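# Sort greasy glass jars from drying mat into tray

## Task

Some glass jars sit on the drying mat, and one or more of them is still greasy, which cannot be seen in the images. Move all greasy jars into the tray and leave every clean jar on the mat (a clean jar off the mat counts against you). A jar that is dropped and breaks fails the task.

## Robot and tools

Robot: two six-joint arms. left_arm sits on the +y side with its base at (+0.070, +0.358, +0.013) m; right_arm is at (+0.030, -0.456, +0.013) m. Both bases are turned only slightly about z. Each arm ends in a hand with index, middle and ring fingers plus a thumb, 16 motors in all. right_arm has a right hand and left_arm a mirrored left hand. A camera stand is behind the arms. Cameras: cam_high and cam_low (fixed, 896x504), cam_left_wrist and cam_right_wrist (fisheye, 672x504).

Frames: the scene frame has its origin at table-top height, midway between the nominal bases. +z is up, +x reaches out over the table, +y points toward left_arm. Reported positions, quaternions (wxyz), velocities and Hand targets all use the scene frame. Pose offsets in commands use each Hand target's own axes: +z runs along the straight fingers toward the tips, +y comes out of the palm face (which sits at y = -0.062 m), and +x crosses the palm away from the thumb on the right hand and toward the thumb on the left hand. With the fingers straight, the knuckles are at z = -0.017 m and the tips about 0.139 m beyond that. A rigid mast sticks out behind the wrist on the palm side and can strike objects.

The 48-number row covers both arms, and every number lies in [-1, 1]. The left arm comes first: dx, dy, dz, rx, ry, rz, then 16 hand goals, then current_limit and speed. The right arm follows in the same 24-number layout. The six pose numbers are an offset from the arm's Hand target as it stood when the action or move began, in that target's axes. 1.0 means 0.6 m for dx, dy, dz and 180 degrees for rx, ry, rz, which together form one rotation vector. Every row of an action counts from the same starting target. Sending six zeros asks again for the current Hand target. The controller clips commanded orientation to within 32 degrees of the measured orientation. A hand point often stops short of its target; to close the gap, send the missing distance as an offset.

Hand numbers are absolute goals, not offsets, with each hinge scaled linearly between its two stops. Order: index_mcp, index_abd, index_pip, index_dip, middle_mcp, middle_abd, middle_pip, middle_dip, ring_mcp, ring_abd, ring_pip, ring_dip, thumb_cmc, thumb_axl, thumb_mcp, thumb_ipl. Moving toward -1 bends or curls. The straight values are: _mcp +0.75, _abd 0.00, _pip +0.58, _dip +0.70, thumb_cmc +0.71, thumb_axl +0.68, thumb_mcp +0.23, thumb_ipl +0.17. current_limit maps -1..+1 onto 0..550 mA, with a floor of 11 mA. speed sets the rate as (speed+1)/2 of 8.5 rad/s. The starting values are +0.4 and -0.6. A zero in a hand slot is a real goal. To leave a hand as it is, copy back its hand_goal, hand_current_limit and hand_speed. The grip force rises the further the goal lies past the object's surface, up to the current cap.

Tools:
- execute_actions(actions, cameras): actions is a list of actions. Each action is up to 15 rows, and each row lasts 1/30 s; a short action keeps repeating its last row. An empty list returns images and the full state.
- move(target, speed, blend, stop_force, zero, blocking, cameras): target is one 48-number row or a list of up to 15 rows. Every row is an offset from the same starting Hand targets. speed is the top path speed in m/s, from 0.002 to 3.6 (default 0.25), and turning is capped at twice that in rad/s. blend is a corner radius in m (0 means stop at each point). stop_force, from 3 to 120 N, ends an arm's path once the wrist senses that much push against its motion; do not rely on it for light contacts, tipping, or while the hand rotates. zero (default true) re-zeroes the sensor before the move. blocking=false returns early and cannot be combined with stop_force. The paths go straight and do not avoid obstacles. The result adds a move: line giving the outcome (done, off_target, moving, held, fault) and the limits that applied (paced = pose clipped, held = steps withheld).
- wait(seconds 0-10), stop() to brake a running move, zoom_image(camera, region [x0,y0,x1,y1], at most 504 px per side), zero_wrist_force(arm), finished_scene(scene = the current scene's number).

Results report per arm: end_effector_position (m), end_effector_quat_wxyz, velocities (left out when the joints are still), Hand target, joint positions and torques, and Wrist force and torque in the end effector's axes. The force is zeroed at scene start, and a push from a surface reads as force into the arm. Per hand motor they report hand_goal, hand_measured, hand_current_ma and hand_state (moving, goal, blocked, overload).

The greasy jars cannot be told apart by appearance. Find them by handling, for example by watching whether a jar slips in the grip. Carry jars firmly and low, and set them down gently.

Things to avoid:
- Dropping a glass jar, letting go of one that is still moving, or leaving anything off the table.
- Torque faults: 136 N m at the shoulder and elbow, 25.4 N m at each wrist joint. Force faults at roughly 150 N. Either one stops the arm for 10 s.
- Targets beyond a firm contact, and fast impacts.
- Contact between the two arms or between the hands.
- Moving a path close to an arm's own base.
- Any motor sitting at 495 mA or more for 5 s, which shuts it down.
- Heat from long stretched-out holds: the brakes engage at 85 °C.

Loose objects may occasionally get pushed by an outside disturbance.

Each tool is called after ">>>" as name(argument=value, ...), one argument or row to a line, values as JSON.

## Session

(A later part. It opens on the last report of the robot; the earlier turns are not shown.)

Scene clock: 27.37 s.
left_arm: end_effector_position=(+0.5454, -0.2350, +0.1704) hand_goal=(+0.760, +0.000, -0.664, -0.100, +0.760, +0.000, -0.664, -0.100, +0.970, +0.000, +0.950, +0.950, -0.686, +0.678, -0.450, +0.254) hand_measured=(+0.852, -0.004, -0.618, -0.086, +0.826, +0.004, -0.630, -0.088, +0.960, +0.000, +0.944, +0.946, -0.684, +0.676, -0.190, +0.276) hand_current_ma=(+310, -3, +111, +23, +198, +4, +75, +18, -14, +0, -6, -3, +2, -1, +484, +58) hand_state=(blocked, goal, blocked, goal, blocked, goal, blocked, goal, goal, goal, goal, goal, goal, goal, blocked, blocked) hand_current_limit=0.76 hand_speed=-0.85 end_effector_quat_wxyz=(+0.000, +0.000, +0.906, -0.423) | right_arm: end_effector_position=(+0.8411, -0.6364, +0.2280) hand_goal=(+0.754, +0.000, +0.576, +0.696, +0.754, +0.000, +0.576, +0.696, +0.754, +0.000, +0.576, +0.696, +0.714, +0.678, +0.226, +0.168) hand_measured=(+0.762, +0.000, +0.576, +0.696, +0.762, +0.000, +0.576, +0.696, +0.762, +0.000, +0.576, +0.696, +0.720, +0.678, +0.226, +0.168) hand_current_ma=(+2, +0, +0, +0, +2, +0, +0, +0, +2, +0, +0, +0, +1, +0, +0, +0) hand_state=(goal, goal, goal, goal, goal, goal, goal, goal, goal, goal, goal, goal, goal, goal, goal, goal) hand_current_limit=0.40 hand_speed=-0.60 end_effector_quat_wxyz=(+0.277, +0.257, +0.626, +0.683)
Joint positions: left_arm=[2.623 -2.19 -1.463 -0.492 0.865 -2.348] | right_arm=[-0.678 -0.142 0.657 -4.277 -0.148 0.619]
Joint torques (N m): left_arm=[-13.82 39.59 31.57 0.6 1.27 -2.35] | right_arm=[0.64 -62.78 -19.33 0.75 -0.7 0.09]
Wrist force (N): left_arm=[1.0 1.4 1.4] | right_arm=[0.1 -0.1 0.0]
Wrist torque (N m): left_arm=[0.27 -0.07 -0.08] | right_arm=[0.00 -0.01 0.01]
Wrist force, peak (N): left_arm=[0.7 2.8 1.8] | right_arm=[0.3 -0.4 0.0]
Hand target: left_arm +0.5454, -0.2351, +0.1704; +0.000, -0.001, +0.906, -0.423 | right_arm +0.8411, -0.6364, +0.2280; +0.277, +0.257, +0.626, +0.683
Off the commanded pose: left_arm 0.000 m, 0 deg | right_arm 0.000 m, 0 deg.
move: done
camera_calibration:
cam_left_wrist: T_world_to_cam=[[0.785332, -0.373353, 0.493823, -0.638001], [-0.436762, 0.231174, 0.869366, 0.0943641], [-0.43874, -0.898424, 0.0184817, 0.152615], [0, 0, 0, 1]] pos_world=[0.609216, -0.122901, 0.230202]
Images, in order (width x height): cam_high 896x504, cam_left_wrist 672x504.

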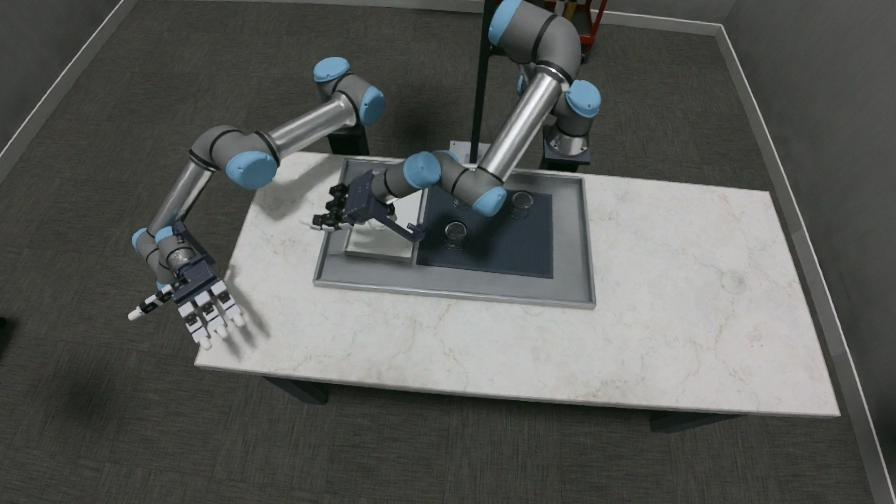

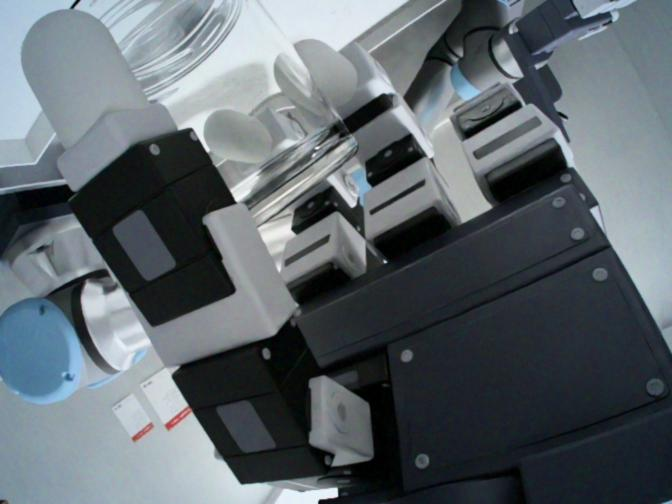

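>>> move(
  target=[0.0250,0.1576,0.1105,0,0,0,0.76,0,-0.664,-0.101,0.76,0,-0.664,-0.101,0.97,0,0.95,0.95,-0.686,0.678,-0.45,0.254,0.76,-0.85,0,0,0,0,0,0,0.754,0,0.576,0.696,0.754,0,0.576,0.696,0.754,0,0.576,0.696,0.714,0.678,0.226,0.168,0.4,-0.6],
  speed=0.15,
  cameras=["cam_high","cam_low","cam_left_wrist"],
)

>>> zoom_image(
  camera="cam_high",
  region=[310, 140, 460, 280],
)

>>> zoom_image(
  camera="cam_low",
  region=[200, 180, 450, 320],
)

Scene clock: 29.47 s.
left_arm: end_effector_position=(+0.5304, -0.2252, +0.0555) hand_goal=(+0.760, +0.000, -0.664, -0.100, +0.760, +0.000, -0.664, -0.100, +0.970, +0.000, +0.950, +0.950, -0.686, +0.678, -0.450, +0.254) hand_measured=(+0.852, -0.004, -0.618, -0.086, +0.826, +0.004, -0.630, -0.088, +0.960, +0.000, +0.944, +0.946, -0.684, +0.676, -0.190, +0.276) hand_current_ma=(+310, -3, +111, +23, +198, +4, +75, +18, -14, +0, -6, -3, +2, -1, +484, +58) hand_state=(blocked, goal, blocked, goal, blocked, goal, blocked, goal, goal, goal, goal, goal, goal, goal, blocked, blocked) hand_current_limit=0.76 hand_speed=-0.85 end_effector_quat_wxyz=(+0.000, +0.000, +0.906, -0.423) | right_arm: end_effector_position=(+0.8411, -0.6364, +0.2280) hand_goal=(+0.754, +0.000, +0.576, +0.696, +0.754, +0.000, +0.576, +0.696, +0.754, +0.000, +0.576, +0.696, +0.714, +0.678, +0.226, +0.168) hand_measured=(+0.762, +0.000, +0.576, +0.696, +0.762, +0.000, +0.576, +0.696, +0.762, +0.000, +0.576, +0.696, +0.720, +0.678, +0.226, +0.168) hand_current_ma=(+2, +0, +0, +0, +2, +0, +0, +0, +2, +0, +0, +0, +1, +0, +0, +0) hand_state=(goal, goal, goal, goal, goal, goal, goal, goal, goal, goal, goal, goal, goal, goal, goal, goal) hand_current_limit=0.40 hand_speed=-0.60 end_effector_quat_wxyz=(+0.277, +0.257, +0.626, +0.683)
Joint positions: left_arm=[2.624 -2.317 -1.593 -0.235 0.865 -2.347] | right_arm=[-0.678 -0.142 0.657 -4.277 -0.148 0.619]
Joint torques (N m): left_arm=[10.24 40.47 11.71 5.7 -3.56 -2.36] | right_arm=[0.01 -62.03 -19.08 0.64 -0.67 0.13]
Wrist force (N): left_arm=[1.1 1.6 1.8] | right_arm=[0.1 -0.1 0.2]
Wrist torque (N m): left_arm=[0.26 -0.04 -0.08] | right_arm=[-0.02 -0.02 0.01]
Wrist force, peak (N): left_arm=[1.4 2.5 2.4] | right_arm=[0.0 -0.2 0.3]
Hand target: left_arm +0.5304, -0.2252, +0.0554; +0.000, -0.001, +0.906, -0.423 | right_arm +0.8411, -0.6364, +0.2280; +0.277, +0.257, +0.626, +0.683
Off the commanded pose: left_arm 0.000 m, 0 deg | right_arm 0.000 m, 0 deg.
move: done
camera_calibration:
cam_left_wrist: T_world_to_cam=[[0.785332, -0.373353, 0.493823, -0.565743], [-0.436762, 0.231174, 0.869366, 0.185394], [-0.43874, -0.898424, 0.0184817, 0.156918], [0, 0, 0, 1]] pos_world=[0.594116, -0.113101, 0.115302]
Images, in order (width x height): cam_high 896x504, cam_low 896x504, cam_left_wrist 672x504.

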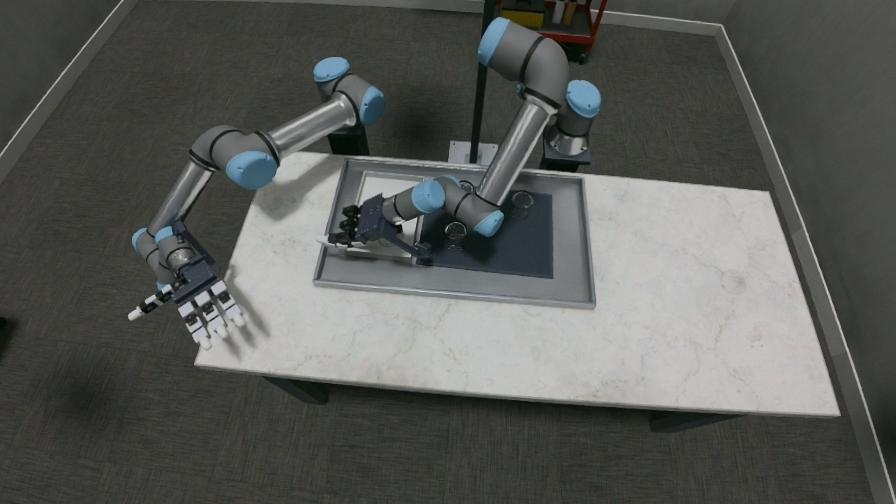

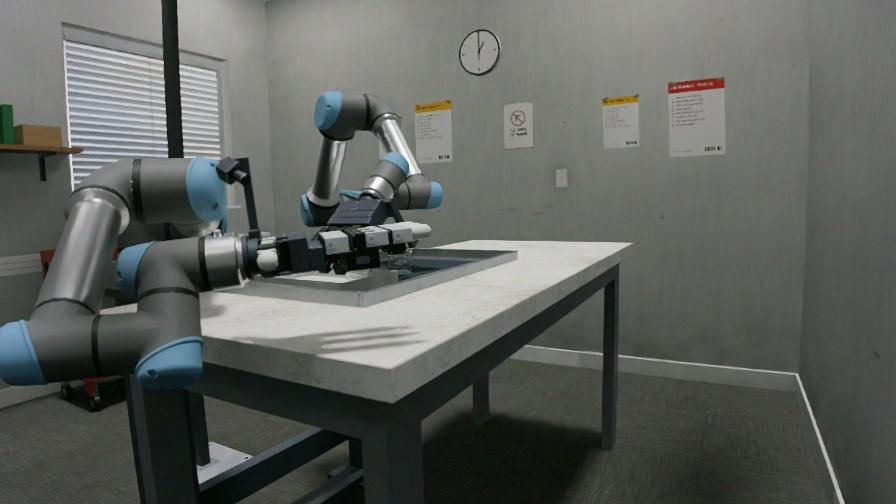

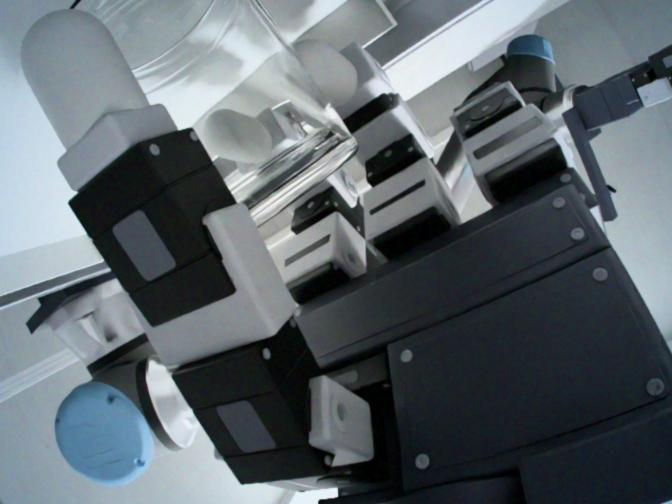

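Scaled by 3.360.

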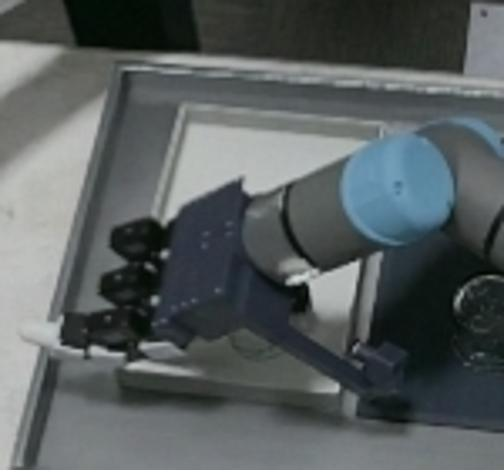

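Scaled by 2.016.

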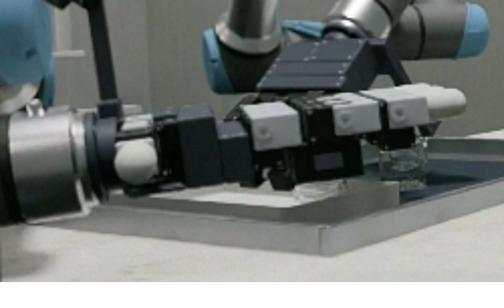

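>>> move(
  target=[0,0.0205,0.0172,0,0,0,0.76,0,-0.664,-0.101,0.76,0,-0.664,-0.101,0.97,0,0.95,0.95,-0.686,0.678,-0.45,0.254,0.76,-0.85,0,0,0,0,0,0,0.754,0,0.576,0.696,0.754,0,0.576,0.696,0.754,0,0.576,0.696,0.714,0.678,0.226,0.168,0.4,-0.6],
  speed=0.02,
  stop_force=3,
)

Scene clock: 31.80 s.
left_arm: end_effector_position=(+0.5303, -0.2252, +0.0408) hand_goal=(+0.760, +0.000, -0.664, -0.100, +0.760, +0.000, -0.664, -0.100, +0.970, +0.000, +0.950, +0.950, -0.686, +0.678, -0.450, +0.254) hand_measured=(+0.852, -0.004, -0.618, -0.086, +0.826, +0.004, -0.630, -0.090, +0.960, +0.000, +0.944, +0.946, -0.684, +0.676, -0.190, +0.276) hand_current_ma=(+310, -3, +111, +20, +197, +4, +75, +14, -14, +0, -6, -3, +2, -1, +484, +60) hand_state=(blocked, goal, blocked, goal, blocked, goal, blocked, goal, goal, goal, goal, goal, goal, goal, blocked, blocked) hand_current_limit=0.76 hand_speed=-0.85 end_effector_quat_wxyz=(+0.000, -0.001, +0.906, -0.423) | right_arm: end_effector_position=(+0.8411, -0.6364, +0.2280) hand_goal=(+0.754, +0.000, +0.576, +0.696, +0.754, +0.000, +0.576, +0.696, +0.754, +0.000, +0.576, +0.696, +0.714, +0.678, +0.226, +0.168) hand_measured=(+0.762, +0.000, +0.576, +0.696, +0.762, +0.000, +0.576, +0.696, +0.762, +0.000, +0.576, +0.696, +0.720, +0.678, +0.226, +0.168) hand_current_ma=(+2, +0, +0, +0, +2, +0, +0, +0, +2, +0, +0, +0, +1, +0, +0, +0) hand_state=(goal, goal, goal, goal, goal, goal, goal, goal, goal, goal, goal, goal, goal, goal, goal, goal) hand_current_limit=0.40 hand_speed=-0.60 end_effector_quat_wxyz=(+0.277, +0.257, +0.626, +0.683)
Joint positions: left_arm=[2.624 -2.342 -1.596 -0.208 0.865 -2.348] | right_arm=[-0.678 -0.142 0.657 -4.277 -0.148 0.619]
Joint torques (N m): left_arm=[0.12 57.47 23.92 0.44 -2.5 -1.12] | right_arm=[-0.13 -61.95 -20.21 0.69 -0.63 0.16]
Wrist force (N): left_arm=[1.1 1.3 1.5] | right_arm=[-0.1 -0.2 0.2]
Wrist torque (N m): left_arm=[0.26 -0.03 -0.08] | right_arm=[-0.02 0.01 0.00]
Wrist force, peak (N): left_arm=[0.9 -2.6 -1.0] | right_arm=[0.3 -0.3 0.0]
Hand target: left_arm +0.5304, -0.2252, +0.0408; +0.000, -0.001, +0.906, -0.423 (not the last commanded pose) | right_arm +0.8411, -0.6364, +0.2280; +0.277, +0.257, +0.626, +0.683
Off the commanded pose: left_arm 0.001 m, 0 deg | right_arm 0.000 m, 0 deg.
move: contact (left_arm)

>>> move(
  target=[0,0.0018,0.0015,0,0,0,0.76,0,-0.664,-0.101,0.76,0,-0.664,-0.101,0.97,0,0.95,0.95,-0.686,0.678,-0.45,0.254,0.76,-0.85,0,0,0,0,0,0,0.754,0,0.576,0.696,0.754,0,0.576,0.696,0.754,0,0.576,0.696,0.714,0.678,0.226,0.168,0.4,-0.6],
  speed=0.01,
)

>>> move(
  target=[
    [0,0,0,0,0,0,0.98,0,-0.664,-0.101,0.98,0,-0.664,-0.101,0.97,0,0.95,0.95,-0.686,0.678,-0.12,0.254,0.6,-0.85,0,0,0,0,0,0,0.754,0,0.576,0.696,0.754,0,0.576,0.696,0.754,0,0.576,0.696,0.714,0.678,0.226,0.168,0.4,-0.6],
    [0,0,0,0,0,0,0.98,0,-0.299,0.261,0.98,0,-0.299,0.261,0.97,0,0.95,0.95,-0.686,0.678,0.056,-0.103,0.4,-0.6,0,0,0,0,0,0,0.754,0,0.576,0.696,0.754,0,0.576,0.696,0.754,0,0.576,0.696,0.714,0.678,0.226,0.168,0.4,-0.6],
  ],
  speed=0.1,
  cameras=["cam_left_wrist"],
)

>>> move(
  target=[
    [0,-0.2050,-0.1721,0,0,0,0.98,0,-0.299,0.261,0.98,0,-0.299,0.261,0.97,0,0.95,0.95,-0.686,0.678,0.056,-0.103,0.4,-0.6,0,0,0,0,0,0,0.754,0,0.576,0.696,0.754,0,0.576,0.696,0.754,0,0.576,0.696,0.714,0.678,0.226,0.168,0.4,-0.6],
    [0.2289,0.2433,-0.7061,0,0,0,0.98,0,-0.299,0.261,0.98,0,-0.299,0.261,0.97,0,0.95,0.95,-0.686,0.678,0.056,-0.103,0.4,-0.6,0,0,0,0,0,0,0.754,0,0.576,0.696,0.754,0,0.576,0.696,0.754,0,0.576,0.696,0.714,0.678,0.226,0.168,0.4,-0.6],
    [0.2289,0.3710,-0.5989,0,0,0,0.98,0,-0.299,0.261,0.98,0,-0.299,0.261,0.97,0,0.95,0.95,-0.686,0.678,0.056,-0.103,0.4,-0.6,0,0,0,0,0,0,0.754,0,0.576,0.696,0.754,0,0.576,0.696,0.754,0,0.576,0.696,0.714,0.678,0.226,0.168,0.4,-0.6],
  ],
  speed=[0.15,0.35,0.15],
  blend=[0.04,0.02,0],
  cameras=["cam_high","cam_left_wrist","cam_low"],
)

>>> zoom_image(
  camera="cam_left_wrist",
  region=[80, 0, 290, 130],
)

>>> zoom_image(
  camera="cam_high",
  region=[310, 140, 460, 280],
)

Scene clock: 34.07 s.
left_arm: end_effector_position=(+0.5304, -0.2252, +0.0395) hand_goal=(+0.760, +0.000, -0.664, -0.100, +0.760, +0.000, -0.664, -0.100, +0.970, +0.000, +0.950, +0.950, -0.686, +0.678, -0.450, +0.254) hand_measured=(+0.852, -0.004, -0.618, -0.088, +0.826, +0.004, -0.630, -0.094, +0.960, +0.000, +0.944, +0.946, -0.684, +0.676, -0.190, +0.276) hand_current_ma=(+310, -3, +111, +17, +194, +4, +75, +8, -14, +0, -6, -3, +2, -1, +484, +60) hand_state=(blocked, goal, blocked, goal, blocked, goal, blocked, goal, goal, goal, goal, goal, goal, goal, blocked, blocked) hand_current_limit=0.76 hand_speed=-0.85 end_effector_quat_wxyz=(+0.000, -0.001, +0.906, -0.423) | right_arm: end_effector_position=(+0.8411, -0.6364, +0.2280) hand_goal=(+0.754, +0.000, +0.576, +0.696, +0.754, +0.000, +0.576, +0.696, +0.754, +0.000, +0.576, +0.696, +0.714, +0.678, +0.226, +0.168) hand_measured=(+0.762, +0.000, +0.576, +0.696, +0.762, +0.000, +0.576, +0.696, +0.762, +0.000, +0.576, +0.696, +0.720, +0.678, +0.226, +0.168) hand_current_ma=(+2, +0, +0, +0, +2, +0, +0, +0, +2, +0, +0, +0, +1, +0, +0, +0) hand_state=(goal, goal, goal, goal, goal, goal, goal, goal, goal, goal, goal, goal, goal, goal, goal, goal) hand_current_limit=0.40 hand_speed=-0.60 end_effector_quat_wxyz=(+0.277, +0.257, +0.626, +0.683)
Joint positions: left_arm=[2.624 -2.344 -1.596 -0.206 0.865 -2.348] | right_arm=[-0.678 -0.142 0.657 -4.277 -0.148 0.619]
Joint torques (N m): left_arm=[1.64 37.61 9.13 4.95 -2.82 -0.68] | right_arm=[0.26 -62.1 -19.74 0.63 -0.51 0.14]
Wrist force (N): left_arm=[0.7 -2.8 -1.6] | right_arm=[0.1 0.1 -0.1]
Wrist torque (N m): left_arm=[0.18 -0.01 -0.07] | right_arm=[0.02 -0.01 0.01]
Wrist force, peak (N): left_arm=[0.7 -3.1 -1.9] | right_arm=[0.3 -0.3 0.2]
Hand target: left_arm +0.5304, -0.2252, +0.0394; +0.000, -0.001, +0.906, -0.423 | right_arm +0.8411, -0.6364, +0.2280; +0.277, +0.257, +0.626, +0.683
Off the commanded pose: left_arm 0.000 m, 0 deg | right_arm 0.000 m, 0 deg.
move: done

Scene clock: 35.40 s.
left_arm: end_effector_position=(+0.5303, -0.2252, +0.0394) hand_goal=(+0.980, +0.000, -0.298, +0.262, +0.980, +0.000, -0.298, +0.262, +0.970, +0.000, +0.950, +0.950, -0.686, +0.678, +0.056, -0.102) hand_measured=(+0.964, -0.002, -0.302, +0.260, +0.964, +0.004, -0.302, +0.258, +0.960, +0.000, +0.944, +0.946, -0.686, +0.676, +0.050, -0.100) hand_current_ma=(-31, -2, -4, -2, -30, +3, -4, -3, -14, +0, -6, -3, +0, -1, -9, +3) hand_state=(goal, goal, goal, goal, goal, goal, goal, goal, goal, goal, goal, goal, goal, goal, goal, goal) hand_current_limit=0.40 hand_speed=-0.60 end_effector_quat_wxyz=(+0.000, -0.001, +0.906, -0.423) | right_arm: end_effector_position=(+0.8411, -0.6364, +0.2280) hand_goal=(+0.754, +0.000, +0.576, +0.696, +0.754, +0.000, +0.576, +0.696, +0.754, +0.000, +0.576, +0.696, +0.714, +0.678, +0.226, +0.168) hand_measured=(+0.762, +0.000, +0.576, +0.696, +0.762, +0.000, +0.576, +0.696, +0.762, +0.000, +0.576, +0.696, +0.720, +0.678, +0.226, +0.168) hand_current_ma=(+2, +0, +0, +0, +2, +0, +0, +0, +2, +0, +0, +0, +1, +0, +0, +0) hand_state=(goal, goal, goal, goal, goal, goal, goal, goal, goal, goal, goal, goal, goal, goal, goal, goal) hand_current_limit=0.40 hand_speed=-0.60 end_effector_quat_wxyz=(+0.277, +0.257, +0.626, +0.683)
Joint positions: left_arm=[2.624 -2.344 -1.596 -0.206 0.865 -2.348] | right_arm=[-0.678 -0.142 0.657 -4.277 -0.148 0.619]
Joint torques (N m): left_arm=[2.87 47.93 17.41 5.35 -2.76 -0.36] | right_arm=[0.12 -62.11 -19.26 0.58 -0.55 0.15]
Wrist force (N): left_arm=[1.1 0.1 0.9] | right_arm=[-0.1 -0.1 -0.1]
Wrist torque (N m): left_arm=[0.19 -0.04 -0.07] | right_arm=[-0.01 0.01 -0.01]
Wrist force, peak (N): left_arm=[0.6 -2.8 -1.6] | right_arm=[0.3 0.0 0.3]
Hand target: left_arm +0.5304, -0.2252, +0.0394; +0.000, -0.001, +0.906, -0.423 | right_arm +0.8411, -0.6364, +0.2280; +0.277, +0.257, +0.626, +0.683
Off the commanded pose: left_arm 0.000 m, 0 deg | right_arm 0.000 m, 0 deg.
move: done
camera_calibration:
cam_left_wrist: T_world_to_cam=[[0.785366, -0.373373, 0.493754, -0.557808], [-0.4367, 0.231145, 0.869405, 0.199347], [-0.438741, -0.898424, 0.0184814, 0.157217], [0, 0, 0, 1]] pos_world=[0.594116, -0.113101, 0.0992018]
Images, in order (width x height): cam_left_wrist 672x504.

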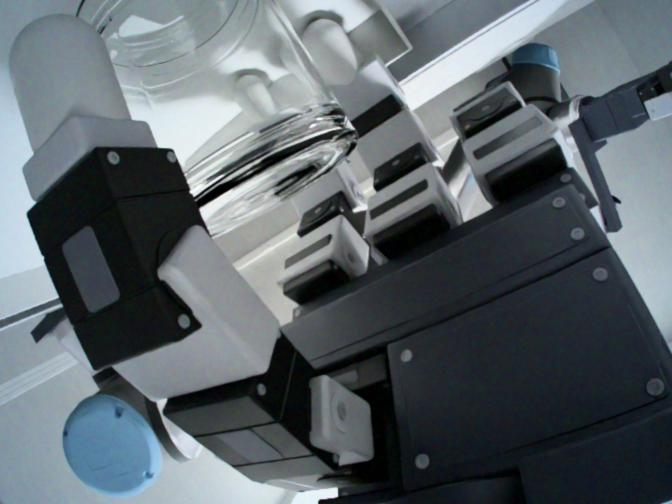

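Scene clock: 39.17 s.
left_arm: end_effector_position=(+0.3927, +0.1931, +0.0996) hand_goal=(+0.980, +0.000, -0.298, +0.262, +0.980, +0.000, -0.298, +0.262, +0.970, +0.000, +0.950, +0.950, -0.686, +0.678, +0.056, -0.102) hand_measured=(+0.964, -0.002, -0.302, +0.260, +0.964, +0.004, -0.302, +0.258, +0.960, +0.000, +0.944, +0.946, -0.686, +0.676, +0.052, -0.100) hand_current_ma=(-31, -2, -3, -2, -30, +3, -3, -3, -14, +0, -6, -3, +0, -1, -7, +3) hand_state=(goal, goal, goal, goal, goal, goal, goal, goal, goal, goal, goal, goal, goal, goal, goal, goal) hand_current_limit=0.40 hand_speed=-0.60 end_effector_quat_wxyz=(+0.000, -0.001, +0.906, -0.423) | right_arm: end_effector_position=(+0.8411, -0.6364, +0.2280) hand_goal=(+0.754, +0.000, +0.576, +0.696, +0.754, +0.000, +0.576, +0.696, +0.754, +0.000, +0.576, +0.696, +0.714, +0.678, +0.226, +0.168) hand_measured=(+0.762, +0.000, +0.576, +0.696, +0.762, +0.000, +0.576, +0.696, +0.762, +0.000, +0.576, +0.696, +0.720, +0.678, +0.226, +0.168) hand_current_ma=(+2, +0, +0, +0, +2, +0, +0, +0, +2, +0, +0, +0, +1, +0, +0, +0) hand_state=(goal, goal, goal, goal, goal, goal, goal, goal, goal, goal, goal, goal, goal, goal, goal, goal) hand_current_limit=0.40 hand_speed=-0.60 end_effector_quat_wxyz=(+0.277, +0.257, +0.626, +0.683)
Joint positions: left_arm=[3.454 -1.394 -2.443 -1.181 0.739 -1.168] | right_arm=[-0.678 -0.142 0.657 -4.277 -0.148 0.619]
Joint torques (N m): left_arm=[-13.24 2.56 11.38 4.67 -3.84 -2.45] | right_arm=[0.29 -62.04 -19.79 0.52 -0.44 0.16]
Wrist force (N): left_arm=[0.5 0.3 0.7] | right_arm=[0.3 -0.1 0.0]
Wrist torque (N m): left_arm=[0.22 0.01 -0.10] | right_arm=[-0.01 -0.03 0.02]
Wrist force, peak (N): left_arm=[1.1 1.2 1.6] | right_arm=[0.3 0.1 0.3]
Hand target: left_arm +0.3927, +0.1931, +0.0996; +0.000, -0.001, +0.906, -0.423 | right_arm +0.8411, -0.6364, +0.2280; +0.277, +0.257, +0.626, +0.683
Off the commanded pose: left_arm 0.000 m, 0 deg | right_arm 0.000 m, 0 deg.
move: done
camera_calibration:
cam_left_wrist: T_world_to_cam=[[0.785366, -0.373373, 0.493754, -0.323206], [-0.4367, 0.231145, 0.869405, -0.00981306], [-0.438741, -0.898424, 0.0184814, 0.4715], [0, 0, 0, 1]] pos_world=[0.456416, 0.305199, 0.159402]
Images, in order (width x height): cam_high 896x504, cam_low 896x504, cam_left_wrist 672x504.

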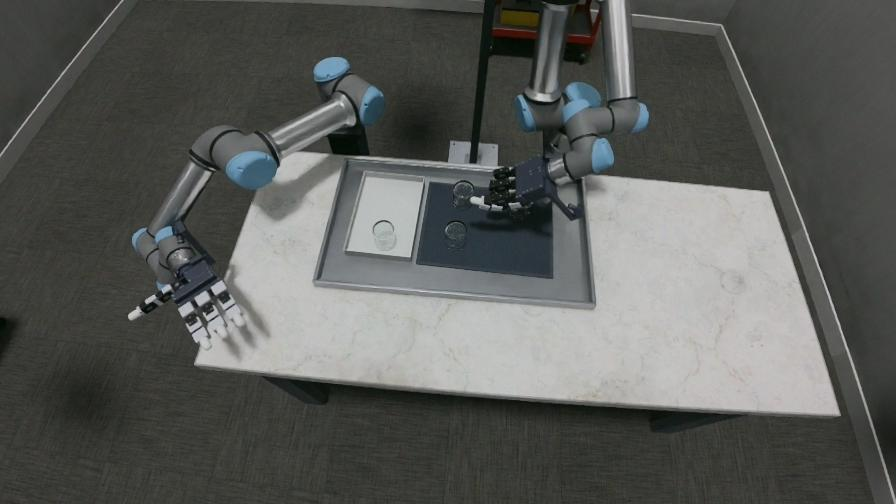

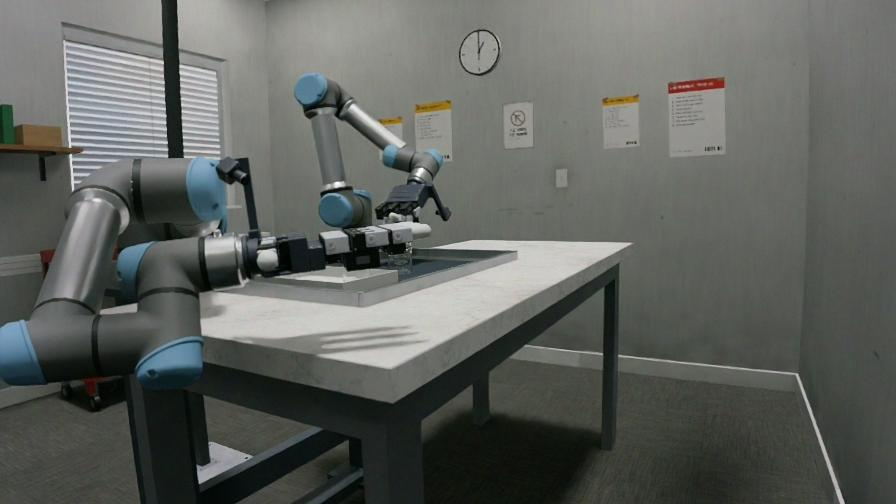

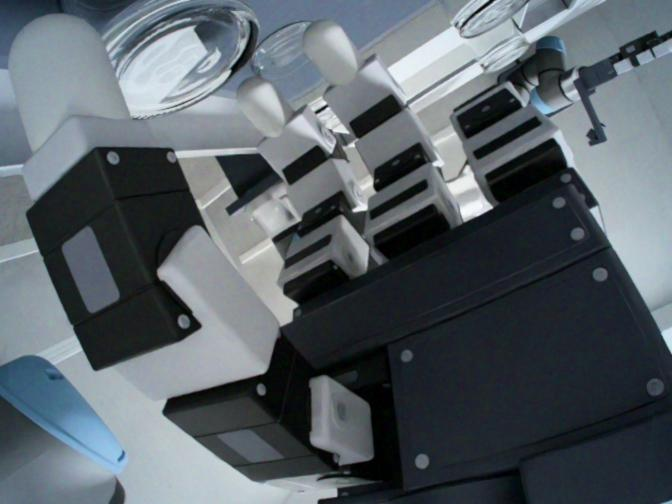

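Scaled by 2.400 from the camera's 672x504 image, which has a finer 960x720 frame.

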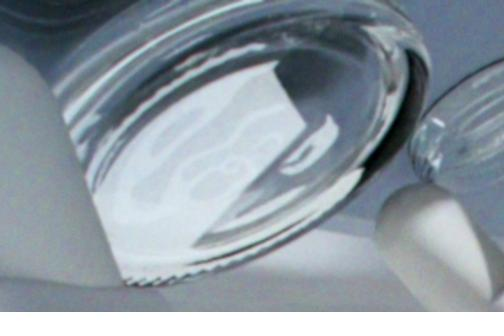

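Scaled by 3.360.

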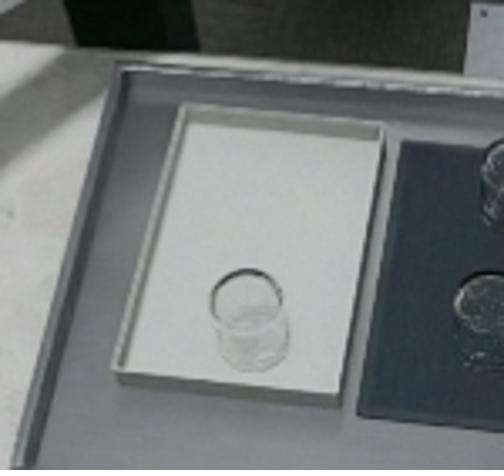

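>>> move(
  target=[0.0083,0.0718,0.0559,0,0,0,0.98,0,-0.299,0.261,0.98,0,-0.299,0.261,0.97,0,0.95,0.95,-0.686,0.678,0.056,-0.103,0.4,-0.6,0,0,0,0,0,0,0.754,0,0.576,0.696,0.754,0,0.576,0.696,0.754,0,0.576,0.696,0.714,0.678,0.226,0.168,0.4,-0.6],
  speed=0.1,
  stop_force=8,
  cameras=["cam_left_wrist"],
)

>>> move(
  target=[
    [0,0,0,0,0,0,0.98,0,-0.664,-0.101,0.98,0,-0.664,-0.101,0.97,0,0.95,0.95,-0.686,0.678,-0.12,0.254,0.6,-0.7,0,0,0,0,0,0,0.754,0,0.576,0.696,0.754,0,0.576,0.696,0.754,0,0.576,0.696,0.714,0.678,0.226,0.168,0.4,-0.6],
    [0,0,0,0,0,0,0.818,0,-0.664,-0.101,0.818,0,-0.664,-0.101,0.97,0,0.95,0.95,-0.686,0.678,-0.37,0.254,0.6,-0.85,0,0,0,0,0,0,0.754,0,0.576,0.696,0.754,0,0.576,0.696,0.754,0,0.576,0.696,0.714,0.678,0.226,0.168,0.4,-0.6],
  ],
  speed=0.05,
  cameras=["cam_left_wrist"],
)

>>> move(
  target=[0,0.0064,0.0054,0,0,0,0.818,0,-0.664,-0.101,0.818,0,-0.664,-0.101,0.97,0,0.95,0.95,-0.686,0.678,-0.37,0.254,0.6,-0.85,0,0,0,0,0,0,0.754,0,0.576,0.696,0.754,0,0.576,0.696,0.754,0,0.576,0.696,0.714,0.678,0.226,0.168,0.4,-0.6],
  speed=0.01,
  stop_force=10,
)

Scene clock: 41.87 s.
left_arm: end_effector_position=(+0.3877, +0.1950, +0.0450) hand_goal=(+0.980, +0.000, -0.298, +0.262, +0.980, +0.000, -0.298, +0.262, +0.970, +0.000, +0.950, +0.950, -0.686, +0.678, +0.056, -0.102) hand_measured=(+0.964, -0.002, -0.302, +0.260, +0.964, +0.004, -0.302, +0.258, +0.960, +0.000, +0.944, +0.946, -0.686, +0.676, +0.052, -0.100) hand_current_ma=(-31, -2, -3, -2, -30, +3, -3, -3, -14, +0, -6, -3, +0, -1, -7, +3) hand_state=(goal, goal, goal, goal, goal, goal, goal, goal, goal, goal, goal, goal, goal, goal, goal, goal) hand_current_limit=0.40 hand_speed=-0.60 end_effector_quat_wxyz=(+0.000, -0.001, +0.906, -0.423) | right_arm: end_effector_position=(+0.8411, -0.6364, +0.2280) hand_goal=(+0.754, +0.000, +0.576, +0.696, +0.754, +0.000, +0.576, +0.696, +0.754, +0.000, +0.576, +0.696, +0.714, +0.678, +0.226, +0.168) hand_measured=(+0.762, +0.000, +0.576, +0.696, +0.762, +0.000, +0.576, +0.696, +0.762, +0.000, +0.576, +0.696, +0.720, +0.678, +0.226, +0.168) hand_current_ma=(+2, +0, +0, +0, +2, +0, +0, +0, +2, +0, +0, +0, +1, +0, +0, +0) hand_state=(goal, goal, goal, goal, goal, goal, goal, goal, goal, goal, goal, goal, goal, goal, goal, goal) hand_current_limit=0.40 hand_speed=-0.60 end_effector_quat_wxyz=(+0.277, +0.257, +0.626, +0.683)
Joint positions: left_arm=[3.464 -1.529 -2.529 -0.971 0.742 -1.153] | right_arm=[-0.678 -0.142 0.657 -4.277 -0.148 0.619]
Joint torques (N m): left_arm=[-13.21 4.53 8.15 4.46 0.79 -2.28] | right_arm=[0.49 -62.41 -19.76 0.46 -0.4 0.2]
Wrist force (N): left_arm=[0.9 0.2 0.6] | right_arm=[0.2 0.0 0.2]
Wrist torque (N m): left_arm=[0.25 -0.05 -0.11] | right_arm=[-0.01 -0.03 0.02]
Wrist force, peak (N): left_arm=[1.1 0.7 1.1] | right_arm=[0.3 -0.3 -0.2]
Hand target: left_arm +0.3877, +0.1950, +0.0450; +0.000, -0.001, +0.906, -0.423 | right_arm +0.8411, -0.6364, +0.2280; +0.277, +0.257, +0.626, +0.683
Off the commanded pose: left_arm 0.000 m, 0 deg | right_arm 0.000 m, 0 deg.
move: done
camera_calibration:
cam_left_wrist: T_world_to_cam=[[0.785366, -0.373373, 0.493754, -0.29161], [-0.4367, 0.231145, 0.869405, 0.0350338], [-0.438741, -0.898424, 0.0184814, 0.472022], [0, 0, 0, 1]] pos_world=[0.451416, 0.307099, 0.104802]
Images, in order (width x height): cam_left_wrist 672x504.

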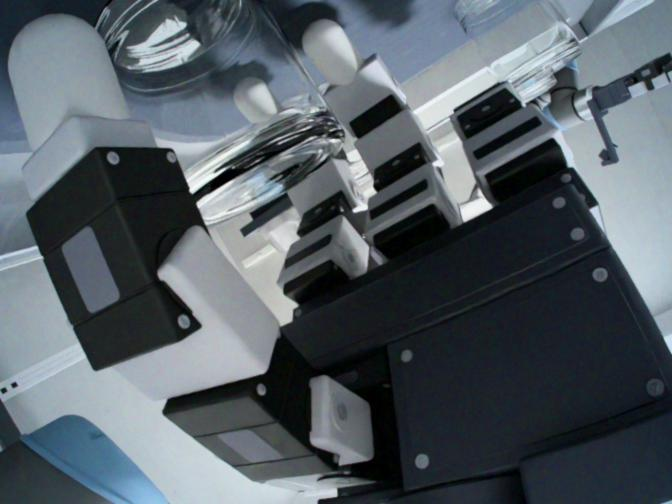

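Scene clock: 43.10 s.
left_arm: end_effector_position=(+0.3877, +0.1950, +0.0450) hand_goal=(+0.818, +0.000, -0.664, -0.100, +0.818, +0.000, -0.664, -0.100, +0.970, +0.000, +0.950, +0.950, -0.686, +0.678, -0.370, +0.254) hand_measured=(+0.914, -0.002, -0.646, -0.104, +0.868, +0.002, -0.654, -0.100, +0.960, +0.000, +0.944, +0.946, -0.686, +0.676, -0.170, +0.260) hand_current_ma=(+328, -2, +33, -3, +137, +2, +16, +0, -14, +0, -6, -3, +0, -1, +440, +12) hand_state=(blocked, goal, goal, goal, blocked, goal, goal, goal, goal, goal, goal, goal, goal, goal, blocked, goal) hand_current_limit=0.60 hand_speed=-0.85 end_effector_quat_wxyz=(+0.000, -0.001, +0.906, -0.423) | right_arm: end_effector_position=(+0.8411, -0.6364, +0.2280) hand_goal=(+0.754, +0.000, +0.576, +0.696, +0.754, +0.000, +0.576, +0.696, +0.754, +0.000, +0.576, +0.696, +0.714, +0.678, +0.226, +0.168) hand_measured=(+0.762, +0.000, +0.576, +0.696, +0.762, +0.000, +0.576, +0.696, +0.762, +0.000, +0.576, +0.696, +0.720, +0.678, +0.226, +0.168) hand_current_ma=(+2, +0, +0, +0, +2, +0, +0, +0, +2, +0, +0, +0, +1, +0, +0, +0) hand_state=(goal, goal, goal, goal, goal, goal, goal, goal, goal, goal, goal, goal, goal, goal, goal, goal) hand_current_limit=0.40 hand_speed=-0.60 end_effector_quat_wxyz=(+0.277, +0.257, +0.626, +0.683)
Joint positions: left_arm=[3.464 -1.529 -2.529 -0.971 0.742 -1.153] | right_arm=[-0.678 -0.142 0.657 -4.277 -0.148 0.619]
Joint torques (N m): left_arm=[-8.3 7.75 11.58 4.2 0.4 -1.71] | right_arm=[0.57 -61.82 -20.3 0.45 -0.39 0.22]
Wrist force (N): left_arm=[0.9 -5.1 0.6] | right_arm=[0.0 -0.2 0.0]
Wrist torque (N m): left_arm=[0.25 -0.05 -0.11] | right_arm=[-0.02 0.00 0.00]
Wrist force, peak (N): left_arm=[1.0 -5.2 0.6] | right_arm=[0.3 -0.2 0.2]
Hand target: left_arm +0.3877, +0.1950, +0.0450; +0.000, -0.001, +0.906, -0.423 | right_arm +0.8411, -0.6364, +0.2280; +0.277, +0.257, +0.626, +0.683
Off the commanded pose: left_arm 0.000 m, 0 deg | right_arm 0.000 m, 0 deg.
move: done
camera_calibration:
cam_left_wrist: T_world_to_cam=[[0.785366, -0.373373, 0.493754, -0.29161], [-0.4367, 0.231145, 0.869405, 0.0350338], [-0.438741, -0.898424, 0.0184814, 0.472022], [0, 0, 0, 1]] pos_world=[0.451416, 0.307099, 0.104802]
Images, in order (width x height): cam_left_wrist 672x504.

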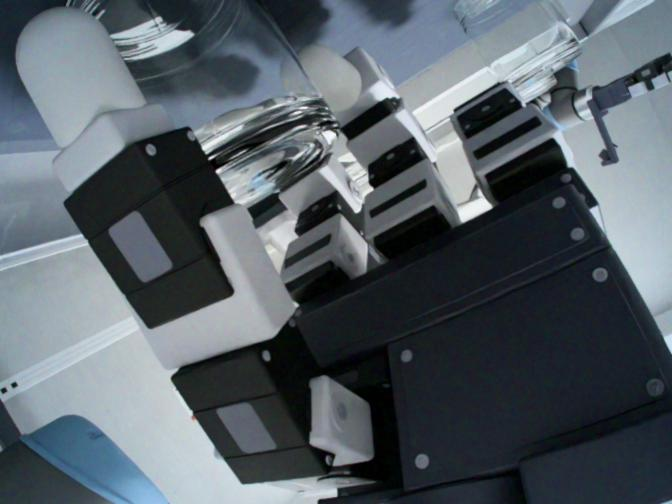

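Scene clock: 44.33 s.
left_arm: end_effector_position=(+0.3877, +0.1950, +0.0438) hand_goal=(+0.818, +0.000, -0.664, -0.100, +0.818, +0.000, -0.664, -0.100, +0.970, +0.000, +0.950, +0.950, -0.686, +0.678, -0.370, +0.254) hand_measured=(+0.914, -0.002, -0.646, -0.122, +0.868, +0.002, -0.656, -0.114, +0.960, +0.000, +0.944, +0.946, -0.686, +0.676, -0.170, +0.262) hand_current_ma=(+328, -2, +33, -44, +136, +1, +12, -21, -14, +0, -6, -3, +0, -1, +440, +18) hand_state=(blocked, goal, goal, blocked, blocked, goal, goal, goal, goal, goal, goal, goal, goal, goal, blocked, goal) hand_current_limit=0.60 hand_speed=-0.85 end_effector_quat_wxyz=(+0.000, +0.000, +0.906, -0.423) | right_arm: end_effector_position=(+0.8411, -0.6364, +0.2280) hand_goal=(+0.754, +0.000, +0.576, +0.696, +0.754, +0.000, +0.576, +0.696, +0.754, +0.000, +0.576, +0.696, +0.714, +0.678, +0.226, +0.168) hand_measured=(+0.762, +0.000, +0.576, +0.696, +0.762, +0.000, +0.576, +0.696, +0.762, +0.000, +0.576, +0.696, +0.720, +0.678, +0.226, +0.168) hand_current_ma=(+2, +0, +0, +0, +2, +0, +0, +0, +2, +0, +0, +0, +1, +0, +0, +0) hand_state=(goal, goal, goal, goal, goal, goal, goal, goal, goal, goal, goal, goal, goal, goal, goal, goal) hand_current_limit=0.40 hand_speed=-0.60 end_effector_quat_wxyz=(+0.277, +0.257, +0.626, +0.683)
Joint positions: left_arm=[3.464 -1.533 -2.53 -0.965 0.742 -1.153] | right_arm=[-0.678 -0.142 0.657 -4.277 -0.148 0.619]
Joint torques (N m): left_arm=[-6.42 20.01 22.94 -0.44 0.28 -0.24] | right_arm=[0.47 -61.91 -20.59 0.44 -0.39 0.25]
Wrist force (N): left_arm=[1.0 -6.1 -0.6] | right_arm=[0.0 -0.2 0.2]
Wrist torque (N m): left_arm=[0.31 -0.04 -0.12] | right_arm=[-0.03 -0.01 0.00]
Wrist force, peak (N): left_arm=[1.4 -13.5 -4.6] | right_arm=[0.2 -0.2 0.3]
Hand target: left_arm +0.3877, +0.1950, +0.0438; +0.000, +0.000, +0.906, -0.423 (not the last commanded pose) | right_arm +0.8411, -0.6364, +0.2280; +0.277, +0.257, +0.626, +0.683
Off the commanded pose: left_arm 0.004 m, 0 deg | right_arm 0.000 m, 0 deg.
move: contact (left_arm)

>>> move(
  target=[0,-0.0015,-0.0013,0,0,0,0.818,0,-0.664,-0.101,0.818,0,-0.664,-0.101,0.97,0,0.95,0.95,-0.686,0.678,-0.37,0.254,0.6,-0.85,0,0,0,0,0,0,0.754,0,0.576,0.696,0.754,0,0.576,0.696,0.754,0,0.576,0.696,0.714,0.678,0.226,0.168,0.4,-0.6],
  speed=0.02,
)

>>> move(
  target=[
    [0,0,0,0,0,0,0.98,0,-0.664,-0.101,0.98,0,-0.664,-0.101,0.97,0,0.95,0.95,-0.686,0.678,-0.12,0.254,0.6,-0.8,0,0,0,0,0,0,0.754,0,0.576,0.696,0.754,0,0.576,0.696,0.754,0,0.576,0.696,0.714,0.678,0.226,0.168,0.4,-0.6],
    [0,0,0,0,0,0,0.98,0,-0.299,0.261,0.98,0,-0.299,0.261,0.97,0,0.95,0.95,-0.686,0.678,0.056,-0.103,0.4,-0.6,0,0,0,0,0,0,0.754,0,0.576,0.696,0.754,0,0.576,0.696,0.754,0,0.576,0.696,0.714,0.678,0.226,0.168,0.4,-0.6],
  ],
  speed=0.1,
)

>>> move(
  target=[
    [0,-0.1660,-0.1394,0,0,0,0.98,0,-0.299,0.261,0.98,0,-0.299,0.261,0.97,0,0.95,0.95,-0.686,0.678,0.056,-0.103,0.4,-0.6,0,0,0,0,0,0,0.754,0,0.576,0.696,0.754,0,0.576,0.696,0.754,0,0.576,0.696,0.714,0.678,0.226,0.168,0.4,-0.6],
    [0.0300,-0.3643,0.0968,0,0,0,0.98,0,-0.299,0.261,0.98,0,-0.299,0.261,0.97,0,0.95,0.95,-0.686,0.678,0.056,-0.103,0.4,-0.6,0,0,0,0,0,0,0.754,0,0.576,0.696,0.754,0,0.576,0.696,0.754,0,0.576,0.696,0.714,0.678,0.226,0.168,0.4,-0.6],
    [0.0300,-0.2685,0.1772,0,0,0,0.98,0,-0.299,0.261,0.98,0,-0.299,0.261,0.97,0,0.95,0.95,-0.686,0.678,0.056,-0.103,0.4,-0.6,0,0,0,0,0,0,0.754,0,0.576,0.696,0.754,0,0.576,0.696,0.754,0,0.576,0.696,0.714,0.678,0.226,0.168,0.4,-0.6],
  ],
  speed=[0.15,0.25,0.15],
  blend=[0.03,0.02,0],
  cameras=["cam_high","cam_left_wrist"],
)

>>> zoom_image(
  camera="cam_left_wrist",
  region=[80, 0, 290, 130],
)

>>> zoom_image(
  camera="cam_high",
  region=[420, 150, 600, 280],
)

Scene clock: 46.43 s.
left_arm: end_effector_position=(+0.3877, +0.1950, +0.0450) hand_goal=(+0.818, +0.000, -0.664, -0.100, +0.818, +0.000, -0.664, -0.100, +0.970, +0.000, +0.950, +0.950, -0.686, +0.678, -0.370, +0.254) hand_measured=(+0.914, -0.002, -0.642, -0.110, +0.866, +0.002, -0.650, -0.102, +0.960, +0.000, +0.944, +0.946, -0.684, +0.676, -0.174, +0.262) hand_current_ma=(+328, -2, +42, -13, +130, +1, +22, -2, -14, +0, -6, -3, +1, -1, +439, +18) hand_state=(blocked, goal, blocked, goal, blocked, goal, goal, goal, goal, goal, goal, goal, goal, goal, blocked, goal) hand_current_limit=0.60 hand_speed=-0.85 end_effector_quat_wxyz=(+0.000, -0.001, +0.906, -0.423) | right_arm: end_effector_position=(+0.8411, -0.6364, +0.2280) hand_goal=(+0.754, +0.000, +0.576, +0.696, +0.754, +0.000, +0.576, +0.696, +0.754, +0.000, +0.576, +0.696, +0.714, +0.678, +0.226, +0.168) hand_measured=(+0.762, +0.000, +0.576, +0.696, +0.762, +0.000, +0.576, +0.696, +0.762, +0.000, +0.576, +0.696, +0.720, +0.678, +0.226, +0.168) hand_current_ma=(+2, +0, +0, +0, +2, +0, +0, +0, +2, +0, +0, +0, +1, +0, +0, +0) hand_state=(goal, goal, goal, goal, goal, goal, goal, goal, goal, goal, goal, goal, goal, goal, goal, goal) hand_current_limit=0.40 hand_speed=-0.60 end_effector_quat_wxyz=(+0.277, +0.257, +0.626, +0.683)
Joint positions: left_arm=[3.464 -1.529 -2.529 -0.971 0.742 -1.153] | right_arm=[-0.678 -0.142 0.657 -4.277 -0.148 0.619]
Joint torques (N m): left_arm=[1.91 21.27 24.28 -0.16 1.02 1.54] | right_arm=[0.78 -62.3 -20.17 0.39 -0.36 0.25]
Wrist force (N): left_arm=[1.2 -3.5 1.2] | right_arm=[0.0 0.1 0.0]
Wrist torque (N m): left_arm=[0.31 -0.06 -0.11] | right_arm=[0.01 0.00 0.00]
Wrist force, peak (N): left_arm=[0.7 -6.9 -0.7] | right_arm=[0.3 -0.3 0.1]
Hand target: left_arm +0.3877, +0.1951, +0.0450; +0.000, +0.000, +0.906, -0.423 | right_arm +0.8411, -0.6364, +0.2280; +0.277, +0.257, +0.626, +0.683
Off the commanded pose: left_arm 0.000 m, 0 deg | right_arm 0.000 m, 0 deg.
move: done

Scene clock: 47.60 s.
left_arm: end_effector_position=(+0.3877, +0.1951, +0.0450) hand_goal=(+0.980, +0.000, -0.298, +0.262, +0.980, +0.000, -0.298, +0.262, +0.970, +0.000, +0.950, +0.950, -0.686, +0.678, +0.056, -0.102) hand_measured=(+0.964, -0.002, -0.302, +0.260, +0.964, +0.002, -0.302, +0.258, +0.960, +0.000, +0.944, +0.946, -0.686, +0.676, +0.050, -0.100) hand_current_ma=(-30, -2, -4, -2, -30, +1, -4, -3, -14, +0, -6, -3, +0, -1, -9, +3) hand_state=(goal, goal, goal, goal, goal, goal, goal, goal, goal, goal, goal, goal, goal, goal, goal, goal) hand_current_limit=0.40 hand_speed=-0.60 end_effector_quat_wxyz=(+0.000, +0.000, +0.906, -0.423) | right_arm: end_effector_position=(+0.8411, -0.6364, +0.2280) hand_goal=(+0.754, +0.000, +0.576, +0.696, +0.754, +0.000, +0.576, +0.696, +0.754, +0.000, +0.576, +0.696, +0.714, +0.678, +0.226, +0.168) hand_measured=(+0.762, +0.000, +0.576, +0.696, +0.762, +0.000, +0.576, +0.696, +0.762, +0.000, +0.576, +0.696, +0.720, +0.678, +0.226, +0.168) hand_current_ma=(+2, +0, +0, +0, +2, +0, +0, +0, +2, +0, +0, +0, +1, +0, +0, +0) hand_state=(goal, goal, goal, goal, goal, goal, goal, goal, goal, goal, goal, goal, goal, goal, goal, goal) hand_current_limit=0.40 hand_speed=-0.60 end_effector_quat_wxyz=(+0.277, +0.257, +0.626, +0.683)
Joint positions: left_arm=[3.464 -1.529 -2.529 -0.971 0.742 -1.153] | right_arm=[-0.678 -0.142 0.657 -4.277 -0.148 0.619]
Joint torques (N m): left_arm=[8.53 21.25 22.47 -0.26 0.65 2.01] | right_arm=[0.32 -62.04 -19.74 0.34 -0.38 0.22]
Wrist force (N): left_arm=[0.9 0.1 0.9] | right_arm=[0.0 -0.3 0.1]
Wrist torque (N m): left_arm=[0.21 -0.04 -0.11] | right_arm=[-0.04 0.00 0.00]
Wrist force, peak (N): left_arm=[1.2 -2.9 1.5] | right_arm=[0.2 -0.3 0.0]
Hand target: left_arm +0.3877, +0.1951, +0.0450; +0.000, +0.000, +0.906, -0.423 | right_arm +0.8411, -0.6364, +0.2280; +0.277, +0.257, +0.626, +0.683
Off the commanded pose: left_arm 0.000 m, 0 deg | right_arm 0.000 m, 0 deg.
move: done

Scene clock: 50.47 s.
left_arm: end_effector_position=(+0.3699, +0.0101, +0.1003) hand_goal=(+0.980, +0.000, -0.298, +0.262, +0.980, +0.000, -0.298, +0.262, +0.970, +0.000, +0.950, +0.950, -0.686, +0.678, +0.056, -0.102) hand_measured=(+0.964, -0.002, -0.302, +0.260, +0.964, +0.002, -0.302, +0.258, +0.960, +0.000, +0.944, +0.946, -0.686, +0.676, +0.052, -0.100) hand_current_ma=(-30, -2, -3, -2, -30, +1, -3, -3, -14, +0, -6, -3, +0, -1, -7, +3) hand_state=(goal, goal, goal, goal, goal, goal, goal, goal, goal, goal, goal, goal, goal, goal, goal, goal) hand_current_limit=0.40 hand_speed=-0.60 end_effector_quat_wxyz=(+0.000, +0.000, +0.906, -0.423) | right_arm: end_effector_position=(+0.8411, -0.6364, +0.2280) hand_goal=(+0.754, +0.000, +0.576, +0.696, +0.754, +0.000, +0.576, +0.696, +0.754, +0.000, +0.576, +0.696, +0.714, +0.678, +0.226, +0.168) hand_measured=(+0.762, +0.000, +0.576, +0.696, +0.762, +0.000, +0.576, +0.696, +0.762, +0.000, +0.576, +0.696, +0.720, +0.678, +0.226, +0.168) hand_current_ma=(+2, +0, +0, +0, +2, +0, +0, +0, +2, +0, +0, +0, +1, +0, +0, +0) hand_state=(goal, goal, goal, goal, goal, goal, goal, goal, goal, goal, goal, goal, goal, goal, goal, goal) hand_current_limit=0.40 hand_speed=-0.60 end_effector_quat_wxyz=(+0.277, +0.257, +0.626, +0.683)
Joint positions: left_arm=[2.919 -1.67 -2.405 -0.332 0.739 -1.974] | right_arm=[-0.678 -0.142 0.657 -4.277 -0.148 0.619]
Joint torques (N m): left_arm=[-13.78 11.15 8.11 5.33 1.05 -2.48] | right_arm=[-0.27 -62.25 -20.3 0.31 -0.21 0.36]
Wrist force (N): left_arm=[0.7 0.8 0.7] | right_arm=[0.1 -0.1 0.1]
Wrist torque (N m): left_arm=[0.24 0.00 -0.15] | right_arm=[-0.01 -0.01 0.01]
Wrist force, peak (N): left_arm=[0.6 1.7 1.2] | right_arm=[-0.1 -0.4 0.2]
Hand target: left_arm +0.3699, +0.0101, +0.1002; +0.000, +0.000, +0.906, -0.423 | right_arm +0.8411, -0.6364, +0.2280; +0.277, +0.257, +0.626, +0.683
Off the commanded pose: left_arm 0.000 m, 0 deg | right_arm 0.000 m, 0 deg.
move: done
camera_calibration:
cam_left_wrist: T_world_to_cam=[[0.785331, -0.373443, 0.493757, -0.373949], [-0.436683, 0.231184, 0.869403, 0.0219091], [-0.438821, -0.898384, 0.0184799, 0.297103], [0, 0, 0, 1]] pos_world=[0.433616, 0.122199, 0.160102]
Images, in order (width x height): cam_high 896x504, cam_left_wrist 672x504.

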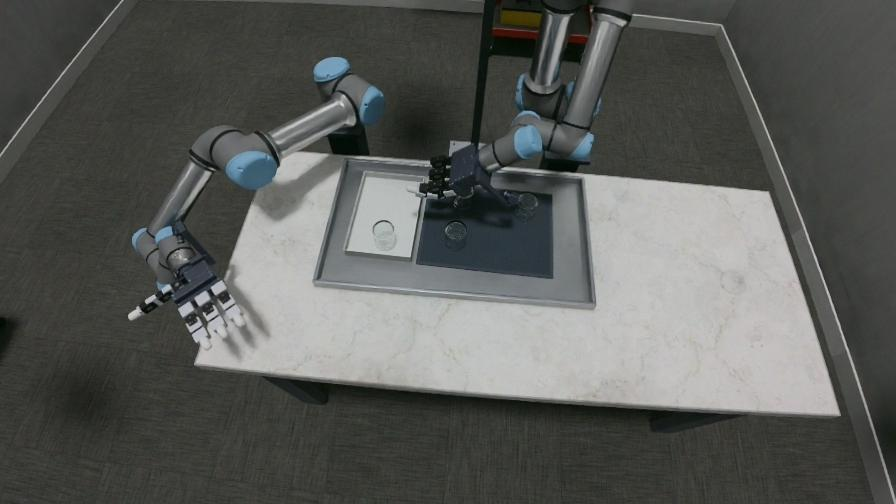

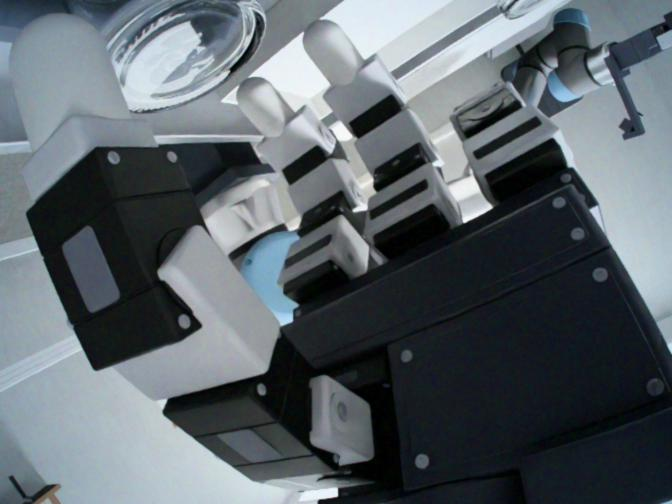

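Scaled by 2.400 from the camera's 672x504 image, which has a finer 960x720 frame.

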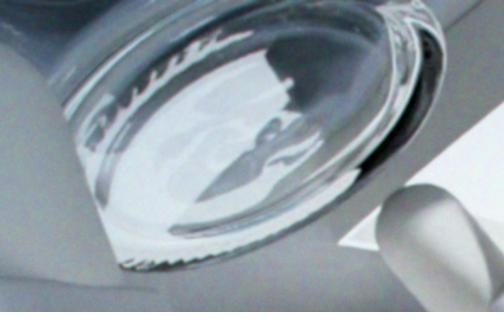

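Scaled by 2.800.

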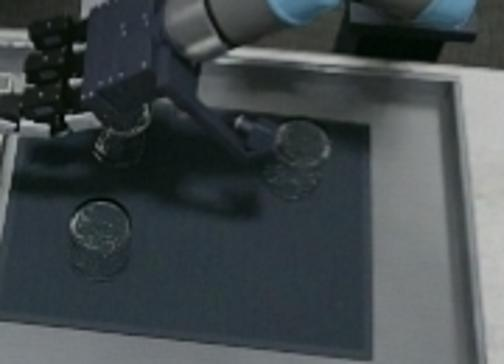

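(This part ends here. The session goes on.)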